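# Unplug the clipped cord from the power strip

## Task

Pull out the plug whose cord is held in the power strip's wire clip, finish without either gripper holding any other loose object, and leave that plug out of the wire clip.

## Robot and tools

Robot and frame. Two arms, left_arm and right_arm, each carry a two-finger gripper and a wrist camera. In the scene frame the origin sits at table-top height midway between the nominal bases, +x points out over the table, +y toward left_arm, +z up. Image sides do not match arm names. Calibrated bases: left_arm at (-0.014, +0.342, 0) m with quat_wxyz (+1.000, 0, 0, +0.010); right_arm at (-0.019, -0.354, 0) m with quat_wxyz (+1.000, 0, 0, +0.014). A camera stand stands behind the arms. On each gripper the fingers extend along its +z axis and close along its y axis; end_effector_position is the point between the pads, about 1 cm short of the tips.

The 14-number row. Every motion command uses rows of 14 numbers, each in [-1, 1], both arms always included: left_arm dx, dy, dz, rx, ry, rz, opening, then right_arm dx, dy, dz, rx, ry, rz, opening. The first six per arm are offsets, not poses: they count from that arm's Hand target as it stood when the action or move began, along that Hand target's own axes (the gripper frame). 1.0 equals 0.6 m of travel or 180 degrees; rx, ry, rz form a single rotation vector. Six zeros keep an arm at its Hand target (and re-request it if the gripper sagged short). Opening is absolute: +1 fully open (0.094 m), -1 closed. A 0 there means half open, so to leave a gripper alone resend its current command (see Tool commands).

execute_actions. actions: a list of actions; each action is a list of up to 15 rows, one per 1/30 s step; a shorter list repeats its last row to fill 15 steps. Every row in an action counts from that action's start pose, not from the row before; a new action starts from the new Hand target, so repeating an offset moves again. cameras: optional list of names, ["all"], or []; images come by default only when actions is empty. An empty actions list also shows the scene number and fields other results may omit.

move. target: one row or a list of up to 15 rows, all counted from the same starting Hand targets. Paths are straight, run together, last at least 0.5 s and are cut at 10 s; they do not avoid obstacles or the other arm. speed: m/s, 0.002 to 2.9, default 0.25 (turning up to twice that in rad/s); one value or one per target. blend: metres of corner rounding per target; 0 stops at each. opening_speed: rate on the -1 to +1 scale per second, at least 0.2; use it to close gently. grip_force: newtons per pad, 10 to 50, one value or one per arm; it persists, and lower values close slowly. blocking=false returns after about 0.5 s while the move continues. Keep paths away from an arm's own base. Faster moves stray more and hit harder.

wait: seconds 0 to 10, arms hold their last command. stop: brakes a running move. zoom_image: camera (cam_high, cam_low, cam_left_wrist, cam_right_wrist) and region [x0, y0, x1, y1] in image pixels, at most 504 by 504, from that camera's latest image. finished_scene: scene = the current scene number; irreversible, and the goal must hold with the robot idle.

Results. end_effector_position (m) and end_effector_quat_wxyz are in the scene frame and can be a few cm off. Hand target is the last commanded pose after clipping; the gripper often rests short of it, by up to a few cm, with no contact implied. grip_measured uses the opening scale; empty it reads slightly wide, gripping a rigid part slightly narrow. Joint positions end with the opening in metres. Joint velocities may show within noise or be omitted. Joint torques include arm weight, have per-arm offsets, and entries 1 to 3 wrap at ±28 N m. The move: line gives the ending (done, off_target, moving, held, fault) and limits (paced = pose clipped, held = steps withheld). MOTOR HOT appears at 75 °C; OVER-TEMPERATURE FAULT at 90 °C folds that arm for good. Joint ranges (rad): waist -2.618 to 3.054, shoulder 0 to 3.142, elbow 0 to 3.142 (straight 2.901), wrist pitch -1.571 to 1.571, wrist yaw -1.571 to 1.571, wrist roll -2.094 to 2.094. Commanded orientation is clipped to within 40 degrees of the current one each step.

Cameras. cam_high and cam_low are fixed, 504x504; cam_left_wrist and cam_right_wrist are fisheye, 672x504, posed from joint readings. Calibration is given but may be off by a few mm or degrees.

Avoid. Dropping things, releasing parts still moving, fast impacts on the strip or table, anything leaving the table, the two grippers or wrist cameras touching, one gripper closing on the other's fingers, strain on a camera cable, and long pushes against unreachable targets (they keep pressing and heat motors; command back past the gripper to relieve). To release, command an opening well above grip_measured.

Approach. Grip the plug body, pull it along the cord axis out of its socket, lift it clear of the wire clip, set it down on the table, open, and make sure nothing else is left in a gripper.

Each tool is called after "Request:" by a JSON object that holds its "fn" and its "kwargs".

## Session

Request:
{"fn": "execute_actions", "kwargs": {"actions": [], "cameras": ["all"]}}

Scene clock: 0.00 s.
left_arm: end_effector_position=(+0.3571, +0.4244, +0.3225) grip_measured=+1.000 end_effector_quat_wxyz=(+0.384, -0.039, +0.895, -0.225) | right_arm: end_effector_position=(+0.2109, -0.2330, +0.1377) grip_measured=+1.000 end_effector_quat_wxyz=(+0.242, -0.138, +0.941, +0.193)
Joint positions: left_arm=[0.524 1.564 1.762 -1.172 0.754 0.217 0.094] | right_arm=[0.235 0.987 0.765 -0.795 -0.317 0.062 0.094]
Joint velocities: within noise
Joint torques (N m): no reading
Heat: left arm: 29 °C; right arm: 27 °C.
Hand target: left_arm +0.3560, +0.4222, +0.3281; +0.391, -0.033, +0.892, -0.226 | right_arm +0.2133, -0.2318, +0.1444; +0.252, -0.141, +0.937, +0.196
Tool commands: left_gripper/opening=+1.0 right_gripper/opening=+1.0

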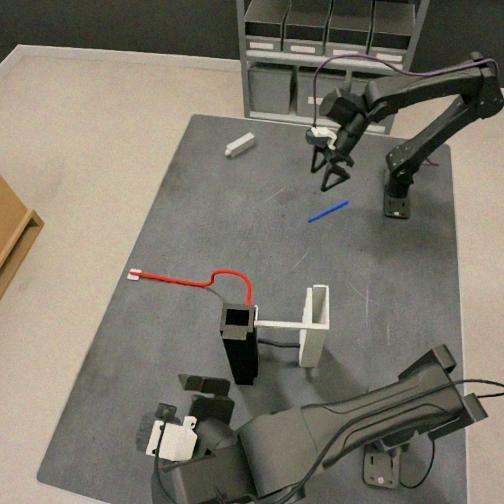

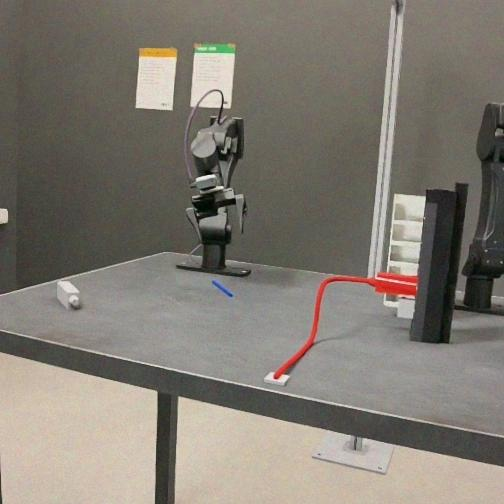

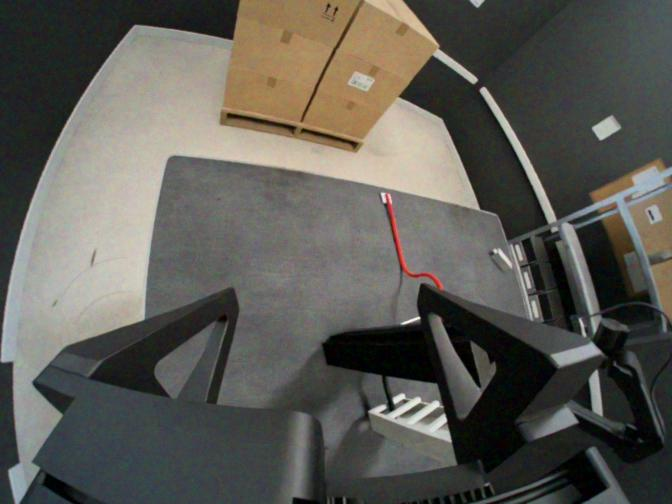

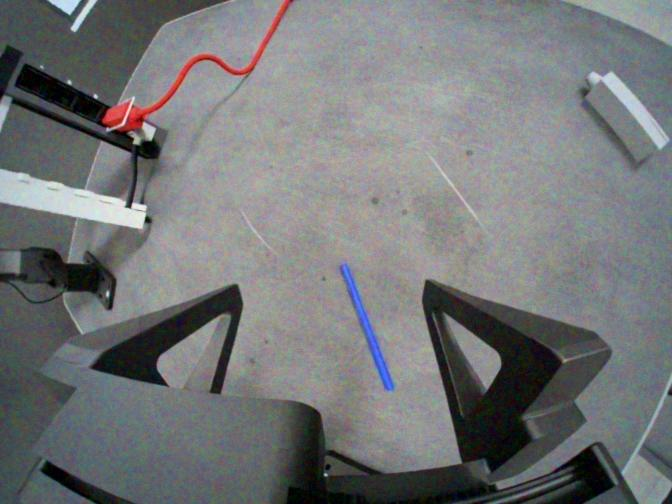

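Request:
{"fn": "zoom_image", "kwargs": {"camera": "cam_high", "region": [110, 230, 360, 400]}}

Request:
{"fn": "zoom_image", "kwargs": {"camera": "cam_low", "region": [250, 160, 504, 400]}}

Request:
{"fn": "zoom_image", "kwargs": {"camera": "cam_right_wrist", "region": [0, 0, 300, 250]}}

Request:
{"fn": "zoom_image", "kwargs": {"camera": "cam_left_wrist", "region": [280, 170, 560, 450]}}

Scaled by 2.016 from the camera's 504x504 image, which has a finer 720x720 frame.

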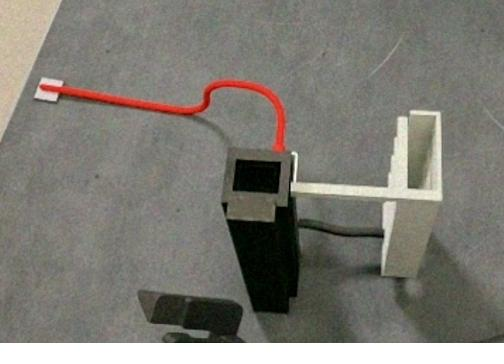

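Scaled by 1.984 from the camera's 504x504 image, which has a finer 720x720 frame.

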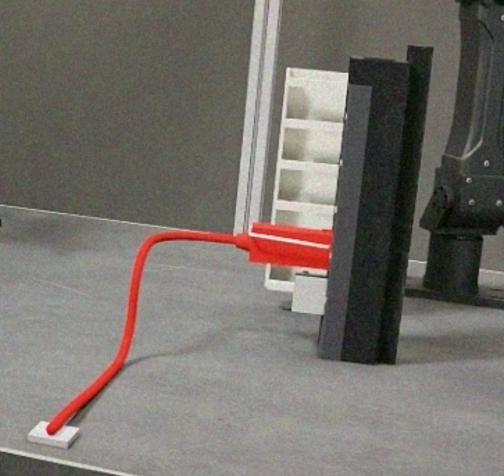

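Scaled by 1.680 from the camera's 672x504 image, which has a finer 960x720 frame.

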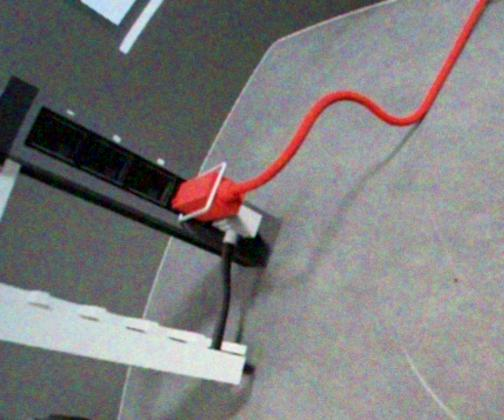

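Scaled by 1.800 from the camera's 672x504 image, which has a finer 960x720 frame.

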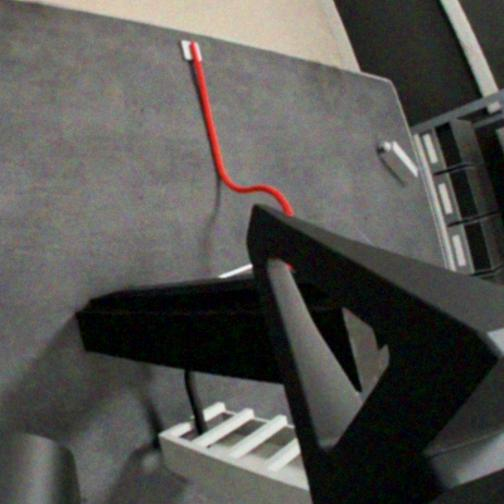

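Request:
{"fn": "zoom_image", "kwargs": {"camera": "cam_right_wrist", "region": [70, 70, 190, 190]}}

Request:
{"fn": "zoom_image", "kwargs": {"camera": "cam_low", "region": [340, 220, 470, 350]}}

Request:
{"fn": "zoom_image", "kwargs": {"camera": "cam_high", "region": [200, 260, 340, 400]}}

Request:
{"fn": "zoom_image", "kwargs": {"camera": "cam_right_wrist", "region": [0, 30, 160, 250]}}

Scaled by 4.200 from the camera's 672x504 image, which has a finer 960x720 frame.

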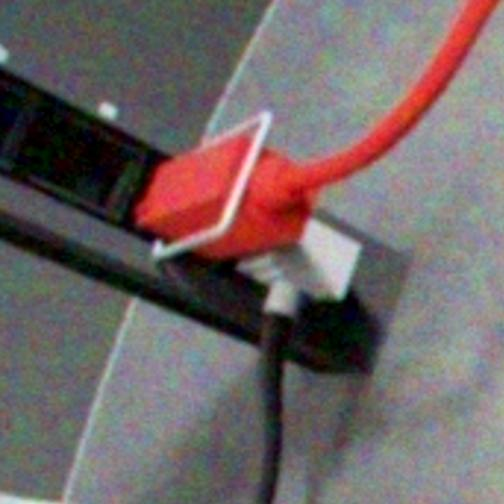

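Scaled by 3.877 from the camera's 504x504 image, which has a finer 720x720 frame.

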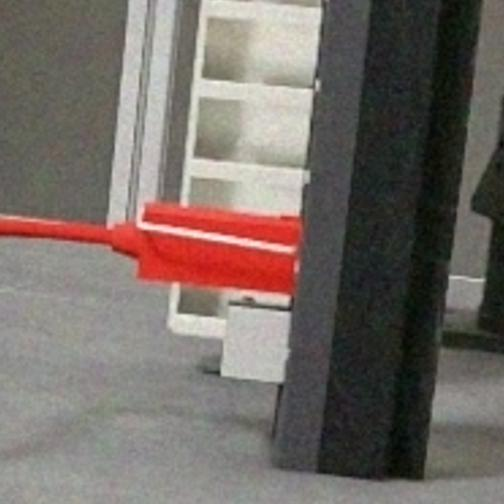

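Scaled by 3.600 from the camera's 504x504 image, which has a finer 720x720 frame.

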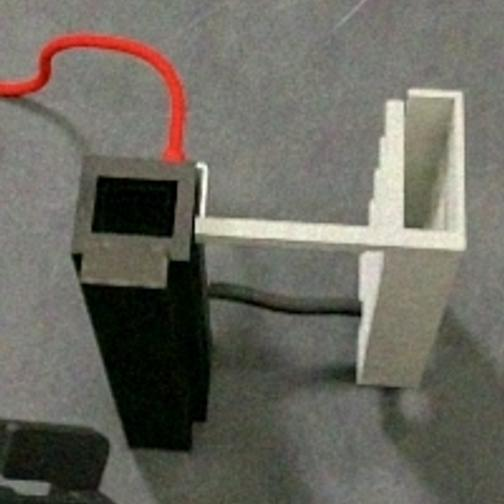

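Scaled by 2.291 from the camera's 672x504 image, which has a finer 960x720 frame.

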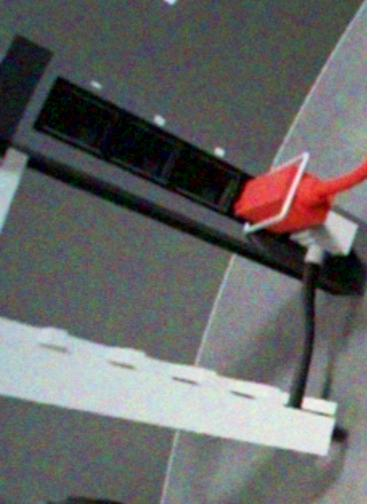

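Request:
{"fn": "move", "kwargs": {"target": [0,0,0,0,0,0,1, -0.23548,0.29058,0.16878,-0.24206,-0.12103,-0.29858,1], "speed": 0.2, "cameras": ["all"]}}

Scene clock: 252.83 s.
left_arm: end_effector_position=(+0.3571, +0.4244, +0.3225) grip_measured=+1.000 end_effector_quat_wxyz=(+0.384, -0.039, +0.895, -0.225) | right_arm: end_effector_position=(+0.3086, -0.0175, +0.1788) grip_measured=+1.000 end_effector_quat_wxyz=(+0.393, -0.567, +0.603, +0.401)
Joint positions: left_arm=[0.524 1.564 1.762 -1.172 0.754 0.217 0.094] | right_arm=[0.45 1.78 1.191 -0.106 -0.956 -0.557 0.094]
Joint torques (N m): left_arm=[0.02 -6.53 7.86 1.54 0.39 0.02] | right_arm=[0.69 -8.16 11.54 1.72 -0.46 -0.23]
Heat: left arm: 34 °C; right arm: 36 °C.
Hand target: left_arm +0.3560, +0.4222, +0.3281; +0.391, -0.033, +0.892, -0.226 | right_arm +0.3103, -0.0101, +0.1896; -0.405, +0.579, -0.580, -0.405
Off the commanded pose: left_arm 0.006 m, 1 deg | right_arm 0.013 m, 3 deg.
move: off_target (right_arm)
camera_calibration:
cam_right_wrist: T_world_to_cam=[[0.99667, -0.0432358, -0.0691381, -0.300648], [-0.0784038, -0.741121, -0.666778, 0.156599], [-0.022411, 0.669978, -0.742042, 0.262288], [0, 0, 0, 1]] pos_world=[0.317803, -0.0726679, 0.278259]

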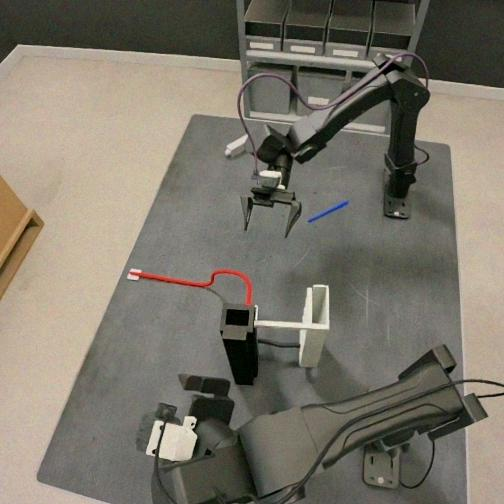

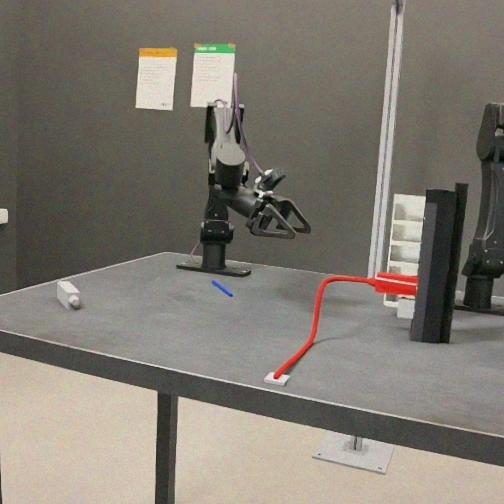

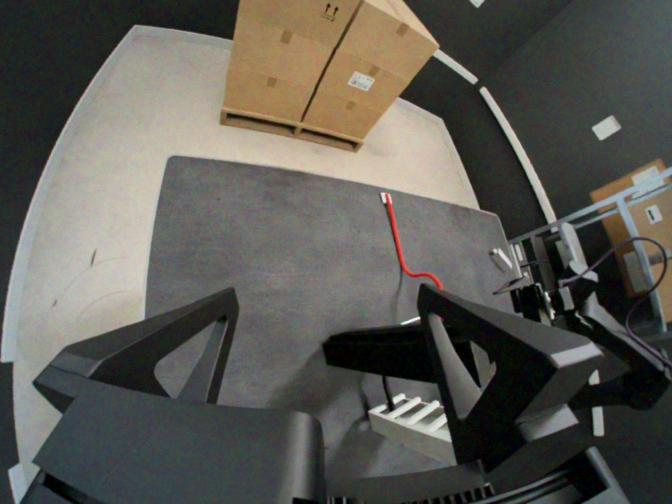

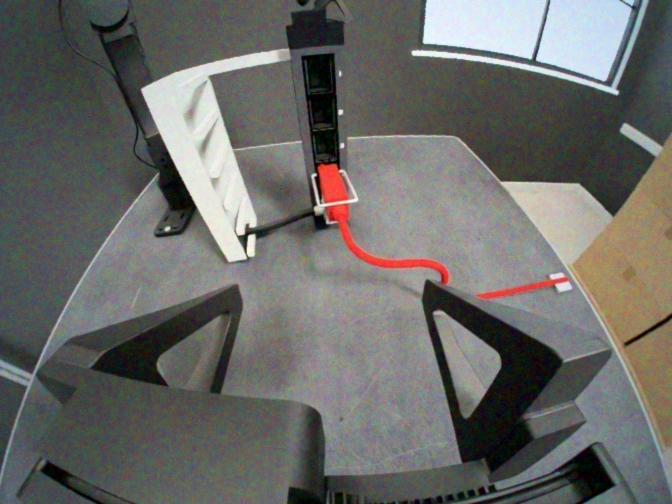

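Request:
{"fn": "zoom_image", "kwargs": {"camera": "cam_right_wrist", "region": [270, 130, 410, 250]}}

Request:
{"fn": "zoom_image", "kwargs": {"camera": "cam_right_wrist", "region": [130, 20, 430, 300]}}

Scaled by 3.600 from the camera's 672x504 image, which has a finer 960x720 frame.

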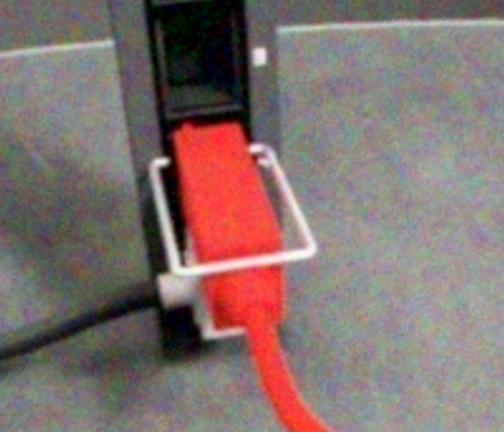

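Scaled by 1.680 from the camera's 672x504 image, which has a finer 960x720 frame.

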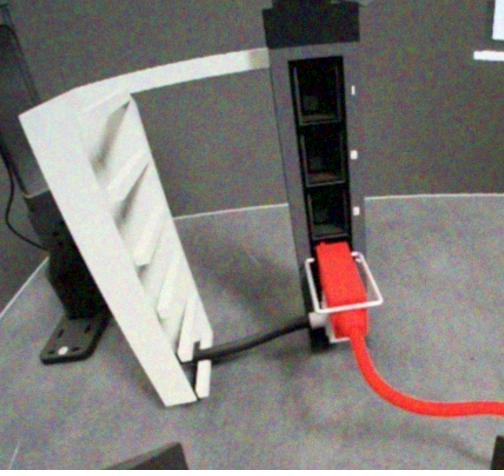

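Request:
{"fn": "move", "kwargs": {"target": [0,0,0,0,0,0,1, 0.0661,-0.0195,0.05983,-0.03061,-0.11152,-0.00542,1], "speed": 0.15, "cameras": ["cam_high","cam_low","cam_right_wrist"]}}

Scene clock: 400.10 s.
left_arm: end_effector_position=(+0.3571, +0.4244, +0.3225) grip_measured=+1.000 end_effector_quat_wxyz=(+0.384, -0.039, +0.895, -0.225) | right_arm: end_effector_position=(+0.3225, +0.0123, +0.1466) grip_measured=+1.000 end_effector_quat_wxyz=(+0.476, -0.524, +0.476, +0.523)
Joint positions: left_arm=[0.524 1.564 1.762 -1.172 0.754 0.217 0.094] | right_arm=[0.45 2.167 1.073 1.092 -1.188 -0.003 0.094]
Joint torques (N m): left_arm=[-0.08 -6.54 7.84 1.52 0.41 0.03] | right_arm=[-0.49 -9.94 5.59 1.86 -0.04 -0.02]
Heat: left arm: 35 °C; right arm: 41 °C.
Hand target: left_arm +0.3560, +0.4222, +0.3281; +0.391, -0.033, +0.892, -0.226 | right_arm +0.3219, +0.0101, +0.1401; -0.475, +0.523, -0.475, -0.524
Off the commanded pose: left_arm 0.006 m, 1 deg | right_arm 0.007 m, 0 deg.
move: done
camera_calibration:
cam_right_wrist: T_world_to_cam=[[0.994686, 0.0982216, -0.0308505, -0.322238], [0.0161086, -0.44445, -0.895659, 0.157726], [-0.101685, 0.890403, -0.44367, 0.197855], [0, 0, 0, 1]] pos_world=[0.338104, -0.074419, 0.21911]
Images, in order (width x height): cam_high 504x504, cam_low 504x504, cam_right_wrist 672x504.

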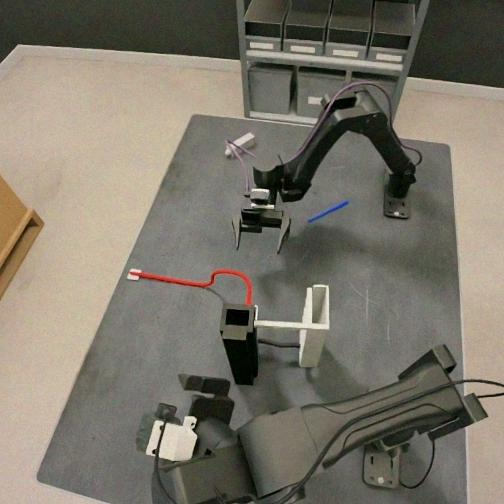

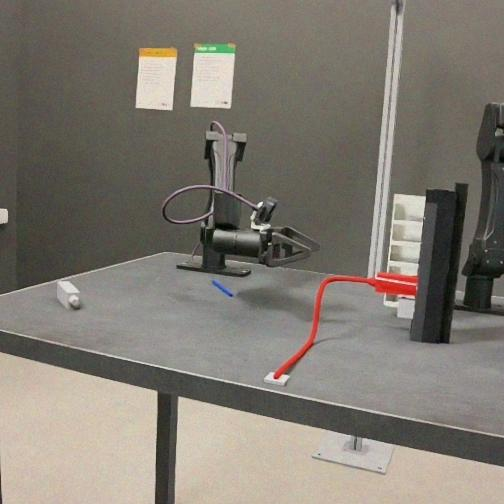

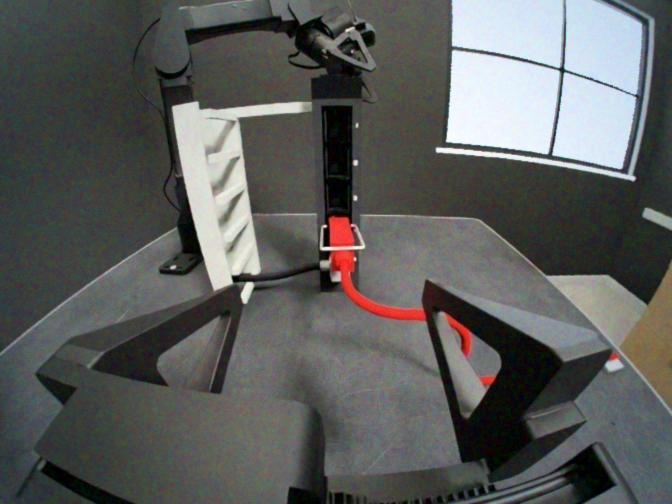

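Request:
{"fn": "zoom_image", "kwargs": {"camera": "cam_right_wrist", "region": [290, 190, 400, 300]}}

Request:
{"fn": "zoom_image", "kwargs": {"camera": "cam_low", "region": [250, 210, 450, 350]}}

Scaled by 4.582 from the camera's 672x504 image, which has a finer 960x720 frame.

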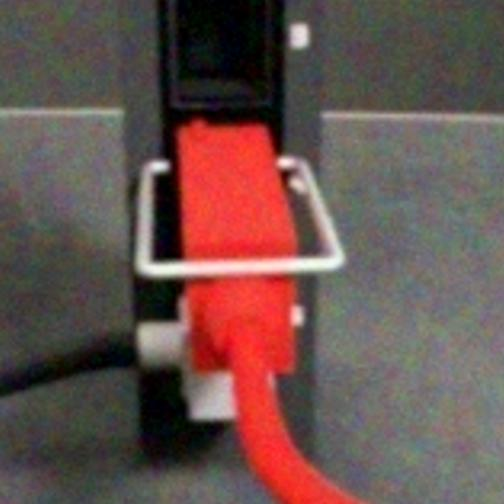

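Scaled by 2.520 from the camera's 504x504 image, which has a finer 720x720 frame.

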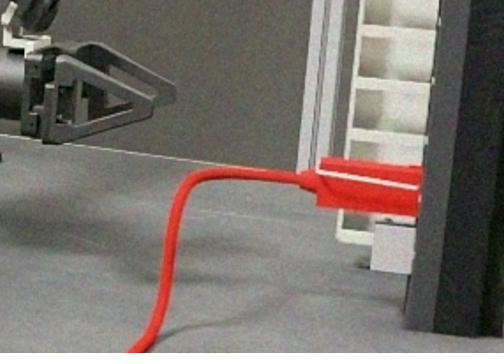

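Request:
{"fn": "move", "kwargs": {"target": [0,0,0,0,0,0,1, 0.09183,0.06688,0.15886,0.1143,0,0,-1], "speed": 0.12, "cameras": ["cam_high","cam_low","cam_right_wrist"]}}

Scene clock: 546.80 s.
left_arm: end_effector_position=(+0.3571, +0.4244, +0.3225) grip_measured=+1.000 end_effector_quat_wxyz=(+0.384, -0.039, +0.895, -0.225) | right_arm: end_effector_position=(+0.2707, +0.1022, +0.0883) grip_measured=-0.991 end_effector_quat_wxyz=(+0.555, -0.436, +0.560, +0.434)
Joint positions: left_arm=[0.524 1.564 1.762 -1.172 0.754 0.217 0.094] | right_arm=[0.822 2.29 0.927 1.355 -0.476 -0.001 0]
Joint torques (N m): left_arm=[-0.03 -6.52 7.83 1.49 0.41 0] | right_arm=[0.2 -9.92 5.11 2.35 0.18 -0.03]
Heat: left arm: 36 °C; right arm: 36 °C.
Hand target: left_arm +0.3560, +0.4222, +0.3281; +0.391, -0.033, +0.892, -0.226 | right_arm +0.2727, +0.1012, +0.0851; +0.561, -0.430, +0.561, +0.431
Off the commanded pose: left_arm 0.006 m, 1 deg | right_arm 0.004 m, 1 deg.
move: done
camera_calibration:
cam_right_wrist: T_world_to_cam=[[0.97028, -0.239491, -0.0346507, -0.239867], [-0.137668, -0.428552, -0.892967, 0.186003], [0.199008, 0.871199, -0.448786, 0.007636], [0, 0, 0, 1]] pos_world=[0.256825, 0.0156136, 0.16121]
Images, in order (width x height): cam_high 504x504, cam_low 504x504, cam_right_wrist 672x504.

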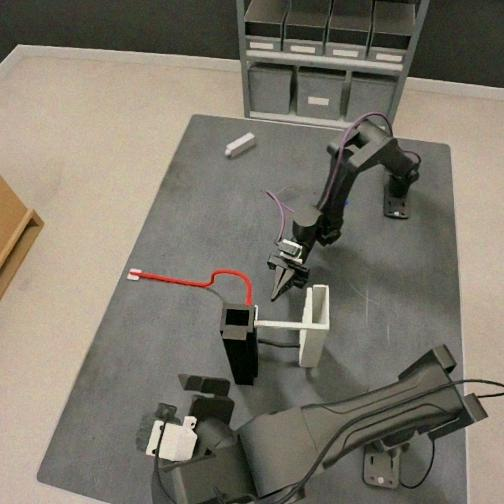

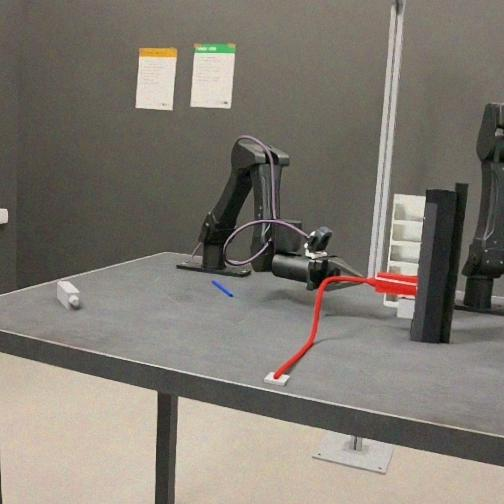

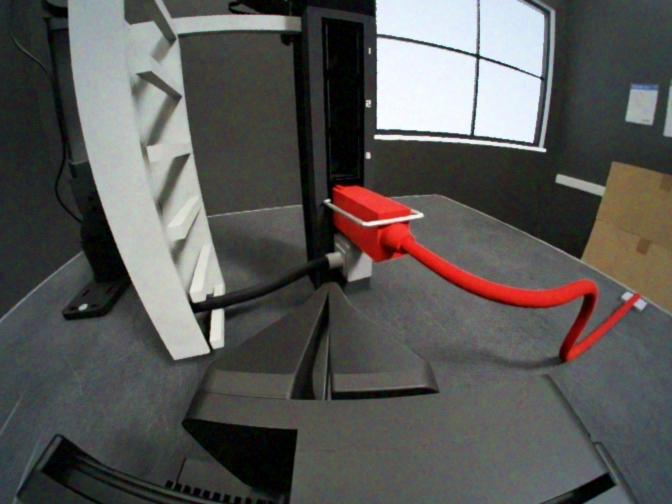

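Request:
{"fn": "zoom_image", "kwargs": {"camera": "cam_right_wrist", "region": [290, 150, 460, 300]}}

Request:
{"fn": "zoom_image", "kwargs": {"camera": "cam_low", "region": [290, 210, 450, 330]}}

Scaled by 2.965 from the camera's 672x504 image, which has a finer 960x720 frame.

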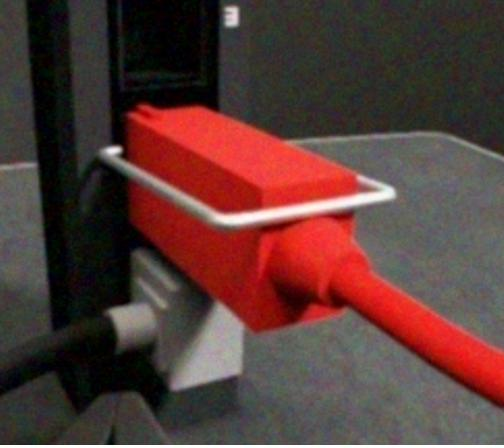

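Scaled by 3.150 from the camera's 504x504 image, which has a finer 720x720 frame.

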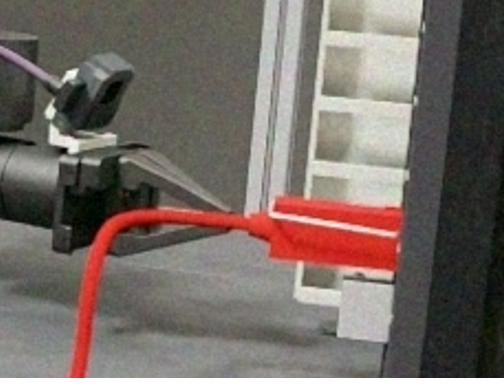

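Request:
{"fn": "zoom_image", "kwargs": {"camera": "cam_right_wrist", "region": [280, 260, 380, 340]}}

Scaled by 5.040 from the camera's 672x504 image, which has a finer 960x720 frame.

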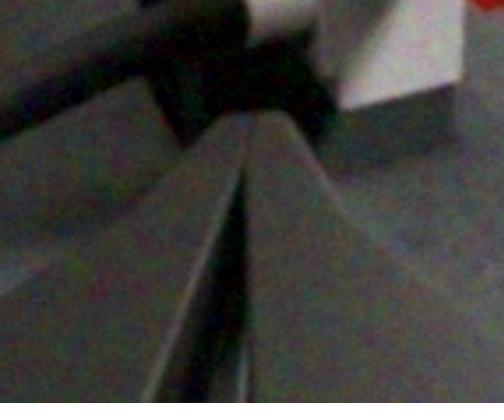

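Request:
{"fn": "move", "kwargs": {"target": [0,0,0,0,0,0,1, -0.00283,-0.01343,0.08315,0,0,0,-1], "speed": 0.08, "cameras": ["cam_high","cam_low","cam_right_wrist"]}}

Scene clock: 706.77 s.
left_arm: end_effector_position=(+0.3571, +0.4244, +0.3225) grip_measured=+1.000 end_effector_quat_wxyz=(+0.384, -0.039, +0.895, -0.225) | right_arm: end_effector_position=(+0.2905, +0.1421, +0.0885) grip_measured=-0.991 end_effector_quat_wxyz=(+0.558, -0.434, +0.559, +0.433)
Joint positions: left_arm=[0.524 1.564 1.762 -1.172 0.754 0.217 0.094] | right_arm=[0.852 2.376 1.133 1.24 -0.441 0 0]
Joint torques (N m): left_arm=[0.02 -6.49 7.87 1.5 0.43 0.03] | right_arm=[0.72 -11.07 8.47 2.01 0.12 0]
Heat: left arm: 36 °C; right arm: 43 °C.
Hand target: left_arm +0.3560, +0.4222, +0.3281; +0.391, -0.033, +0.892, -0.226 | right_arm +0.2935, +0.1472, +0.0869; +0.561, -0.430, +0.561, +0.431
Off the commanded pose: left_arm 0.006 m, 1 deg | right_arm 0.006 m, 1 deg.
move: done
camera_calibration:
cam_right_wrist: T_world_to_cam=[[0.968983, -0.244963, -0.032626, -0.248552], [-0.137432, -0.42443, -0.89497, 0.205578], [0.205387, 0.871695, -0.444932, -0.0331937], [0, 0, 0, 1]] pos_world=[0.275913, 0.0553024, 0.161108]
Images, in order (width x height): cam_high 504x504, cam_low 504x504, cam_right_wrist 672x504.

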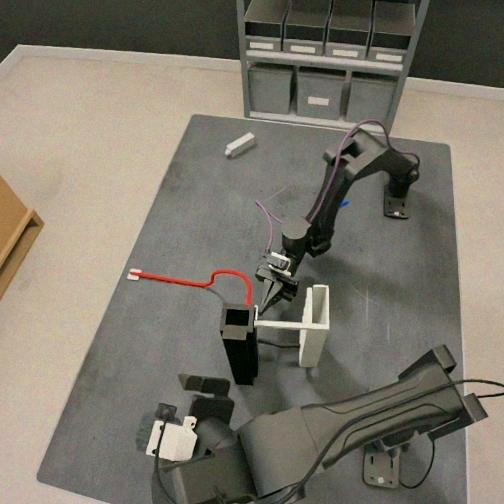

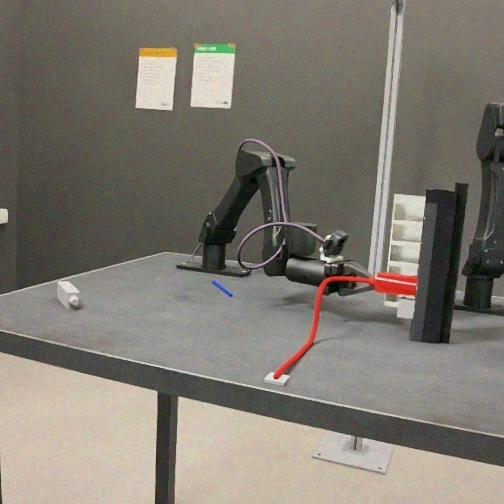

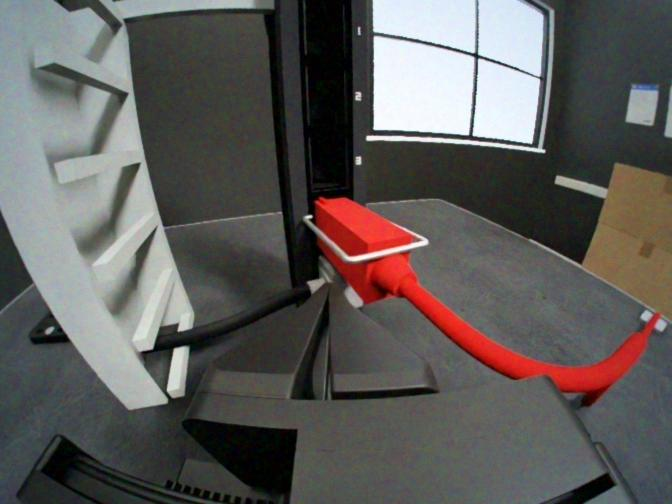

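Request:
{"fn": "zoom_image", "kwargs": {"camera": "cam_right_wrist", "region": [270, 180, 450, 320]}}

Request:
{"fn": "zoom_image", "kwargs": {"camera": "cam_low", "region": [300, 210, 440, 330]}}

Scaled by 2.800 from the camera's 672x504 image, which has a finer 960x720 frame.

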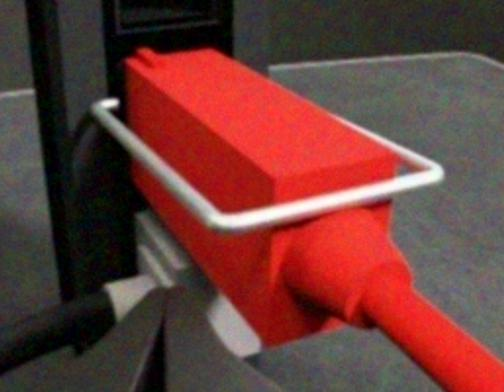

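Scaled by 3.600 from the camera's 504x504 image, which has a finer 720x720 frame.

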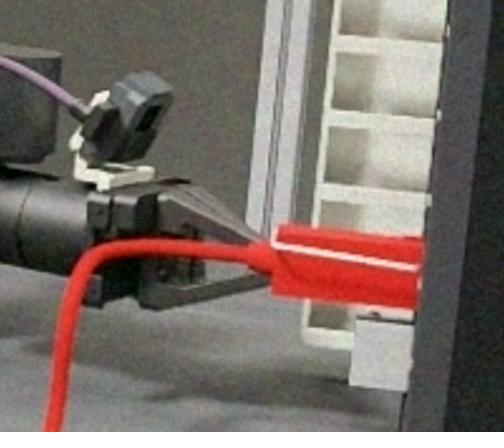

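Request:
{"fn": "move", "kwargs": {"target": [[0,0,0,0,0,0,1, 0,-0.00342,0.013,0,0,0,-1],[0,0,0,0,0,0,1, -0.045,-0.00342,0.013,0,0,0,-1]], "speed": 0.05, "cameras": ["cam_high","cam_low","cam_right_wrist"]}}

Scene clock: 747.97 s.
left_arm: end_effector_position=(+0.3571, +0.4244, +0.3225) grip_measured=+1.000 end_effector_quat_wxyz=(+0.384, -0.039, +0.895, -0.225) | right_arm: end_effector_position=(+0.2948, +0.1493, +0.0882) grip_measured=-0.991 end_effector_quat_wxyz=(+0.543, -0.437, +0.574, +0.430)
Joint positions: left_arm=[0.524 1.564 1.762 -1.172 0.754 0.217 0.094] | right_arm=[0.855 2.363 1.172 1.144 -0.438 0 0]
Joint torques (N m): left_arm=[-0.03 -6.46 7.91 1.53 0.4 0.01] | right_arm=[0.73 -16.08 7.79 1.98 0.19 0.01]
Heat: left arm: 36 °C; right arm: 41 °C.
Hand target: left_arm +0.3560, +0.4222, +0.3281; +0.391, -0.033, +0.892, -0.226 | right_arm +0.2974, +0.1542, +0.1137; +0.561, -0.430, +0.561, +0.431
Off the commanded pose: left_arm 0.006 m, 1 deg | right_arm 0.026 m, 3 deg.
move: off_target (right_arm)
camera_calibration:
cam_right_wrist: T_world_to_cam=[[0.96781, -0.246354, -0.0515144, -0.248778], [-0.162222, -0.454107, -0.876054, 0.219026], [0.192427, 0.856211, -0.479453, -0.031366], [0, 0, 0, 1]] pos_world=[0.282336, 0.0650298, 0.164025]
Images, in order (width x height): cam_high 504x504, cam_low 504x504, cam_right_wrist 672x504.

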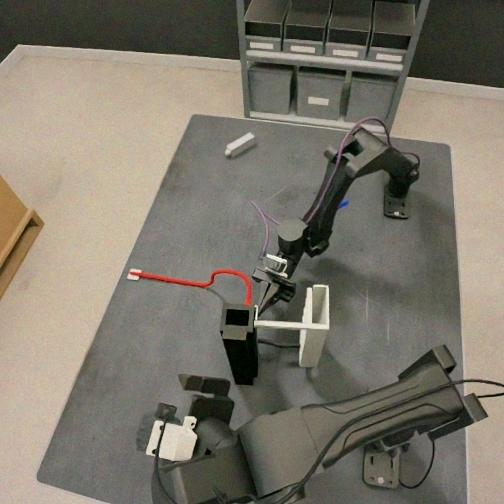

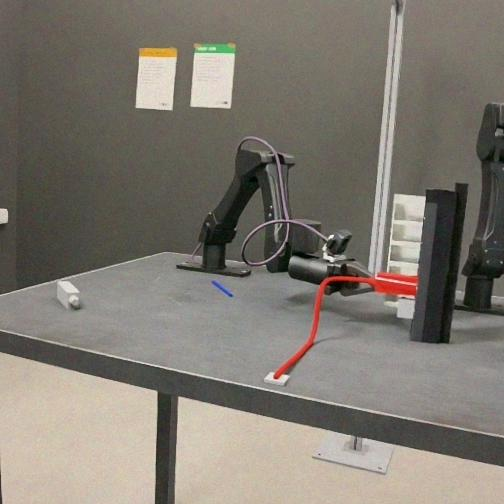

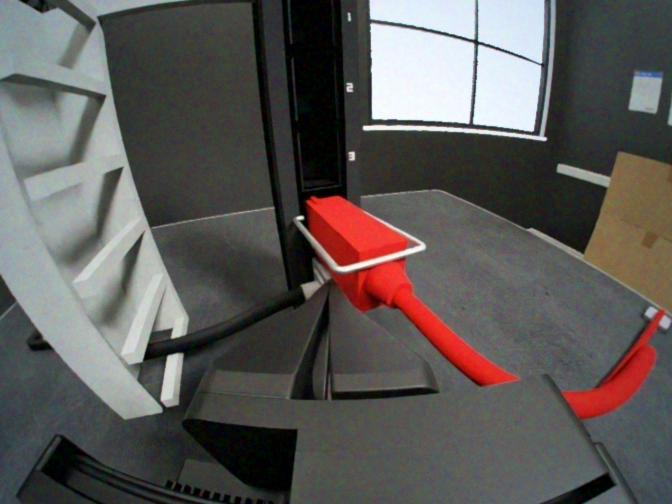

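Request:
{"fn": "zoom_image", "kwargs": {"camera": "cam_right_wrist", "region": [270, 180, 450, 320]}}

Request:
{"fn": "zoom_image", "kwargs": {"camera": "cam_low", "region": [300, 210, 440, 330]}}

Scaled by 2.800 from the camera's 672x504 image, which has a finer 960x720 frame.

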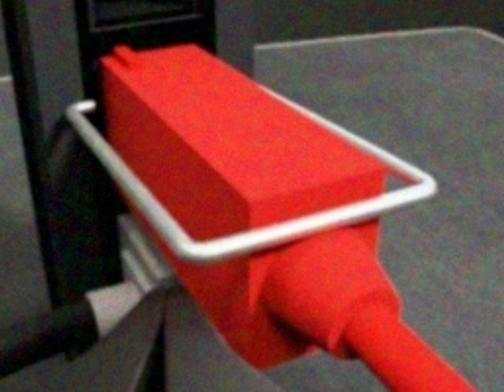

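Scaled by 3.600 from the camera's 504x504 image, which has a finer 720x720 frame.

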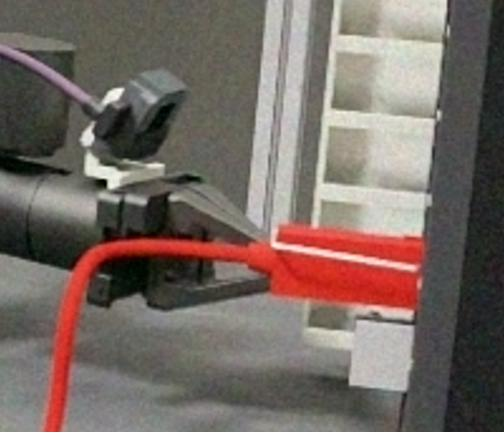

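Request:
{"fn": "move", "kwargs": {"target": [0,0,0,0,0,0,1, -0.025,0,0,0,0,0,-1], "speed": 0.08, "cameras": ["cam_low","cam_right_wrist"]}}

Scene clock: 816.17 s.
left_arm: end_effector_position=(+0.3571, +0.4244, +0.3225) grip_measured=+1.000 end_effector_quat_wxyz=(+0.384, -0.039, +0.895, -0.225) | right_arm: end_effector_position=(+0.2950, +0.1495, +0.0966) grip_measured=-0.991 end_effector_quat_wxyz=(+0.537, -0.438, +0.580, +0.429)
Joint positions: left_arm=[0.524 1.564 1.762 -1.172 0.754 0.217 0.094] | right_arm=[0.855 2.326 1.172 1.092 -0.438 0 0]
Joint torques (N m): left_arm=[0.02 -6.46 7.83 1.52 0.43 0.01] | right_arm=[0.66 -16.73 8.17 2.09 0.17 0.03]
Heat: left arm: 36 °C; right arm: 41 °C.
Hand target: left_arm +0.3560, +0.4222, +0.3281; +0.391, -0.033, +0.892, -0.226 | right_arm +0.2975, +0.1542, +0.1289; +0.561, -0.430, +0.561, +0.431
Off the commanded pose: left_arm 0.006 m, 1 deg | right_arm 0.033 m, 4 deg.
move: off_target (right_arm)
camera_calibration:
cam_right_wrist: T_world_to_cam=[[0.967233, -0.247007, -0.0587224, -0.247431], [-0.171431, -0.464779, -0.868673, 0.230125], [0.187275, 0.850276, -0.491894, -0.0238744], [0, 0, 0, 1]] pos_world=[0.283245, 0.0661399, 0.17363]
Images, in order (width x height): cam_low 504x504, cam_right_wrist 672x504.

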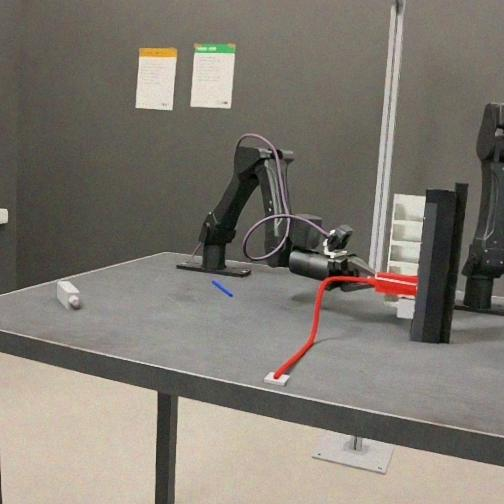

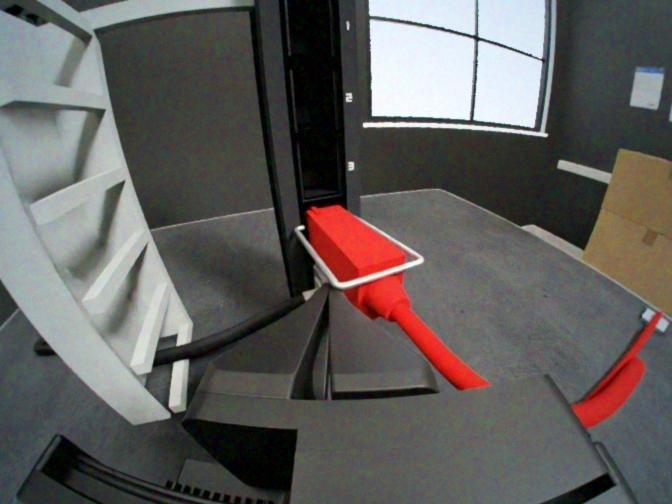

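Request:
{"fn": "zoom_image", "kwargs": {"camera": "cam_right_wrist", "region": [270, 190, 450, 330]}}

Request:
{"fn": "zoom_image", "kwargs": {"camera": "cam_low", "region": [300, 210, 440, 330]}}

Scaled by 2.800 from the camera's 672x504 image, which has a finer 960x720 frame.

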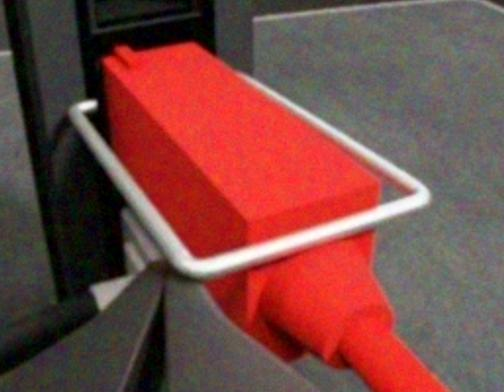

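Scaled by 3.600 from the camera's 504x504 image, which has a finer 720x720 frame.

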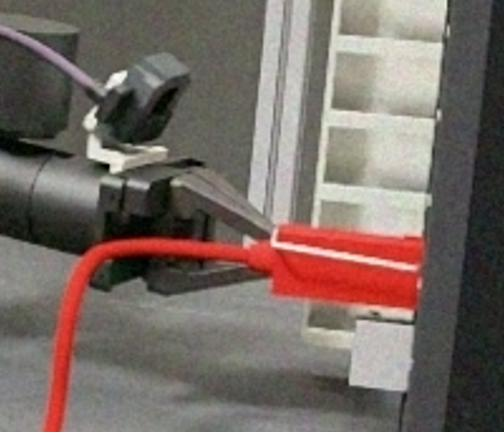

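Request:
{"fn": "move", "kwargs": {"target": [0,0,0,0,0,0,1, -0.04,0,0,0,0,0,-1], "speed": 0.08, "cameras": ["cam_low","cam_right_wrist"]}}

Scene clock: 838.03 s.
left_arm: end_effector_position=(+0.3571, +0.4244, +0.3225) grip_measured=+1.000 end_effector_quat_wxyz=(+0.384, -0.039, +0.895, -0.225) | right_arm: end_effector_position=(+0.2943, +0.1485, +0.1022) grip_measured=-0.991 end_effector_quat_wxyz=(+0.517, -0.441, +0.599, +0.424)
Joint positions: left_arm=[0.524 1.564 1.762 -1.172 0.754 0.217 0.094] | right_arm=[0.855 2.271 1.172 0.981 -0.437 0.002 0]
Joint torques (N m): left_arm=[0.12 -6.57 7.8 1.5 0.42 0.04] | right_arm=[0.5 -17.88 8.73 2.59 0.1 -0.03]
Heat: left arm: 36 °C; right arm: 52 °C.
Hand target: left_arm +0.3560, +0.4222, +0.3281; +0.391, -0.033, +0.892, -0.226 | right_arm +0.2975, +0.1542, +0.1526; +0.561, -0.430, +0.562, +0.431
Off the commanded pose: left_arm 0.006 m, 1 deg | right_arm 0.051 m, 7 deg.
move: off_target (right_arm)
camera_calibration:
cam_right_wrist: T_world_to_cam=[[0.96445, -0.250853, -0.0831204, -0.242812], [-0.202808, -0.500937, -0.841386, 0.246241], [0.169426, 0.828332, -0.534004, -0.00740432], [0, 0, 0, 1]] pos_world=[0.285374, 0.0685743, 0.183047]
Images, in order (width x height): cam_low 504x504, cam_right_wrist 672x504.

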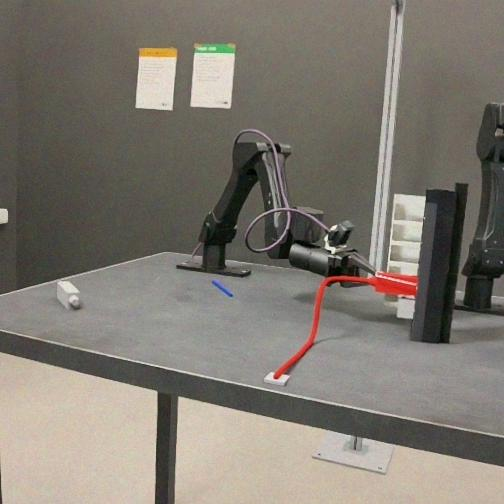

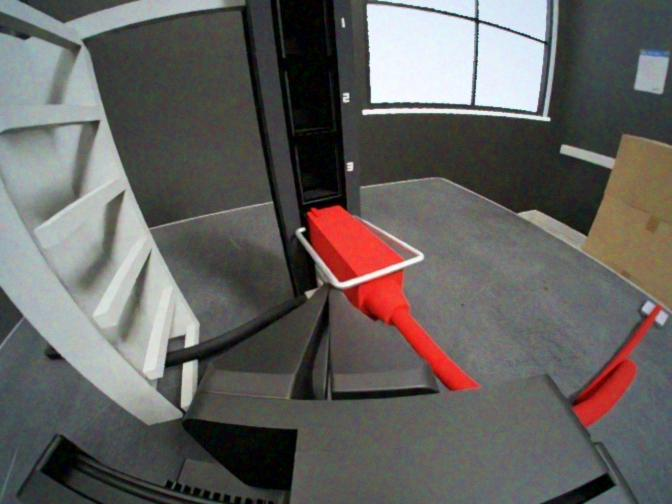

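Request:
{"fn": "zoom_image", "kwargs": {"camera": "cam_right_wrist", "region": [270, 190, 450, 330]}}

Request:
{"fn": "zoom_image", "kwargs": {"camera": "cam_low", "region": [300, 210, 440, 330]}}

Scaled by 2.800 from the camera's 672x504 image, which has a finer 960x720 frame.

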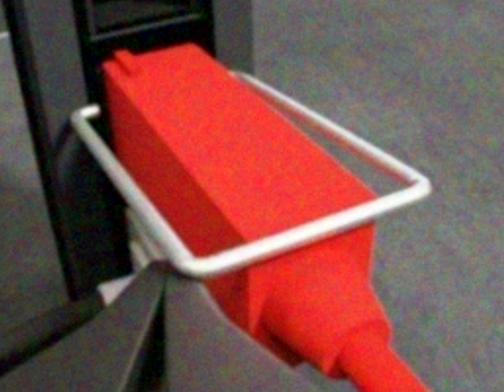

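Scaled by 3.600 from the camera's 504x504 image, which has a finer 720x720 frame.

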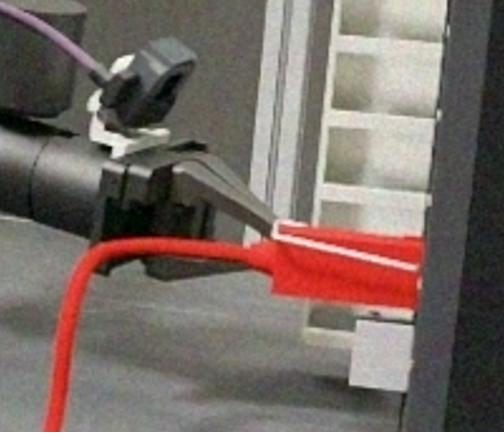

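Request:
{"fn": "move", "kwargs": {"target": [0,0,0,0,0,0,1, -0.05,0,0,0,0,0,-1], "speed": 0.1, "cameras": ["cam_low","cam_right_wrist"]}}

Scene clock: 855.23 s.
left_arm: end_effector_position=(+0.3571, +0.4244, +0.3225) grip_measured=+1.000 end_effector_quat_wxyz=(+0.384, -0.039, +0.895, -0.225) | right_arm: end_effector_position=(+0.2957, +0.1502, +0.1592) grip_measured=-0.991 end_effector_quat_wxyz=(+0.544, -0.436, +0.573, +0.431)
Joint positions: left_arm=[0.524 1.564 1.762 -1.172 0.754 0.217 0.094] | right_arm=[0.855 2.166 1.194 0.932 -0.437 0.002 0]
Joint torques (N m): left_arm=[-0.08 -6.38 7.84 1.51 0.39 0.03] | right_arm=[0.57 -14.86 9.96 1.89 0.13 -0.01]
Heat: left arm: 36 °C; right arm: 55 °C.
Hand target: left_arm +0.3560, +0.4222, +0.3281; +0.391, -0.033, +0.892, -0.226 | right_arm +0.2975, +0.1542, +0.1827; +0.561, -0.430, +0.561, +0.431
Off the commanded pose: left_arm 0.006 m, 1 deg | right_arm 0.024 m, 2 deg.
move: off_target (right_arm)
camera_calibration:
cam_right_wrist: T_world_to_cam=[[0.967673, -0.246913, -0.0514062, -0.245644], [-0.161389, -0.449592, -0.878533, 0.281258], [0.193809, 0.858429, -0.474907, 0.000319408], [0, 0, 0, 1]] pos_world=[0.283034, 0.0655245, 0.234618]
Images, in order (width x height): cam_low 504x504, cam_right_wrist 672x504.

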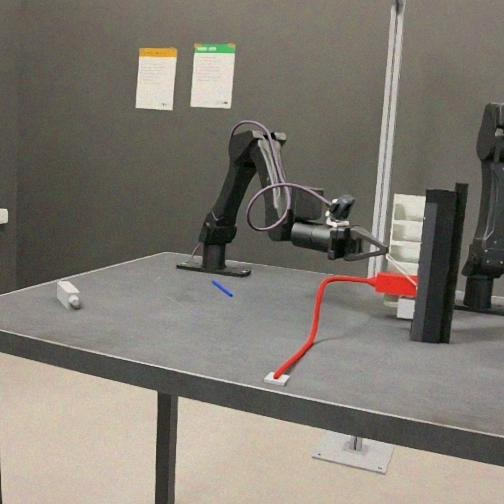

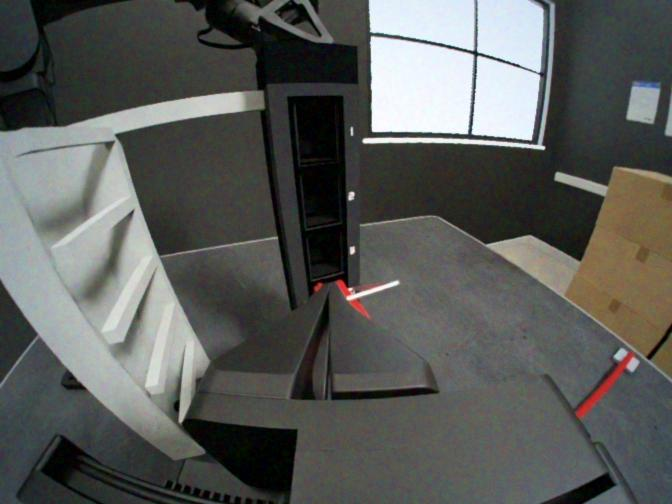

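Request:
{"fn": "zoom_image", "kwargs": {"camera": "cam_low", "region": [300, 200, 440, 330]}}

Request:
{"fn": "zoom_image", "kwargs": {"camera": "cam_right_wrist", "region": [250, 220, 450, 340]}}

Scaled by 3.600 from the camera's 504x504 image, which has a finer 720x720 frame.

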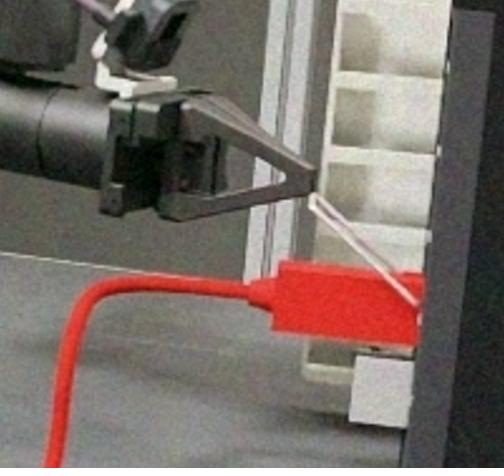

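Scaled by 2.520 from the camera's 672x504 image, which has a finer 960x720 frame.

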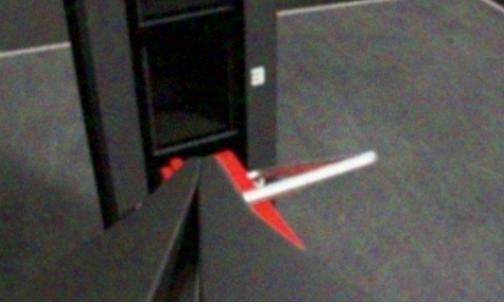

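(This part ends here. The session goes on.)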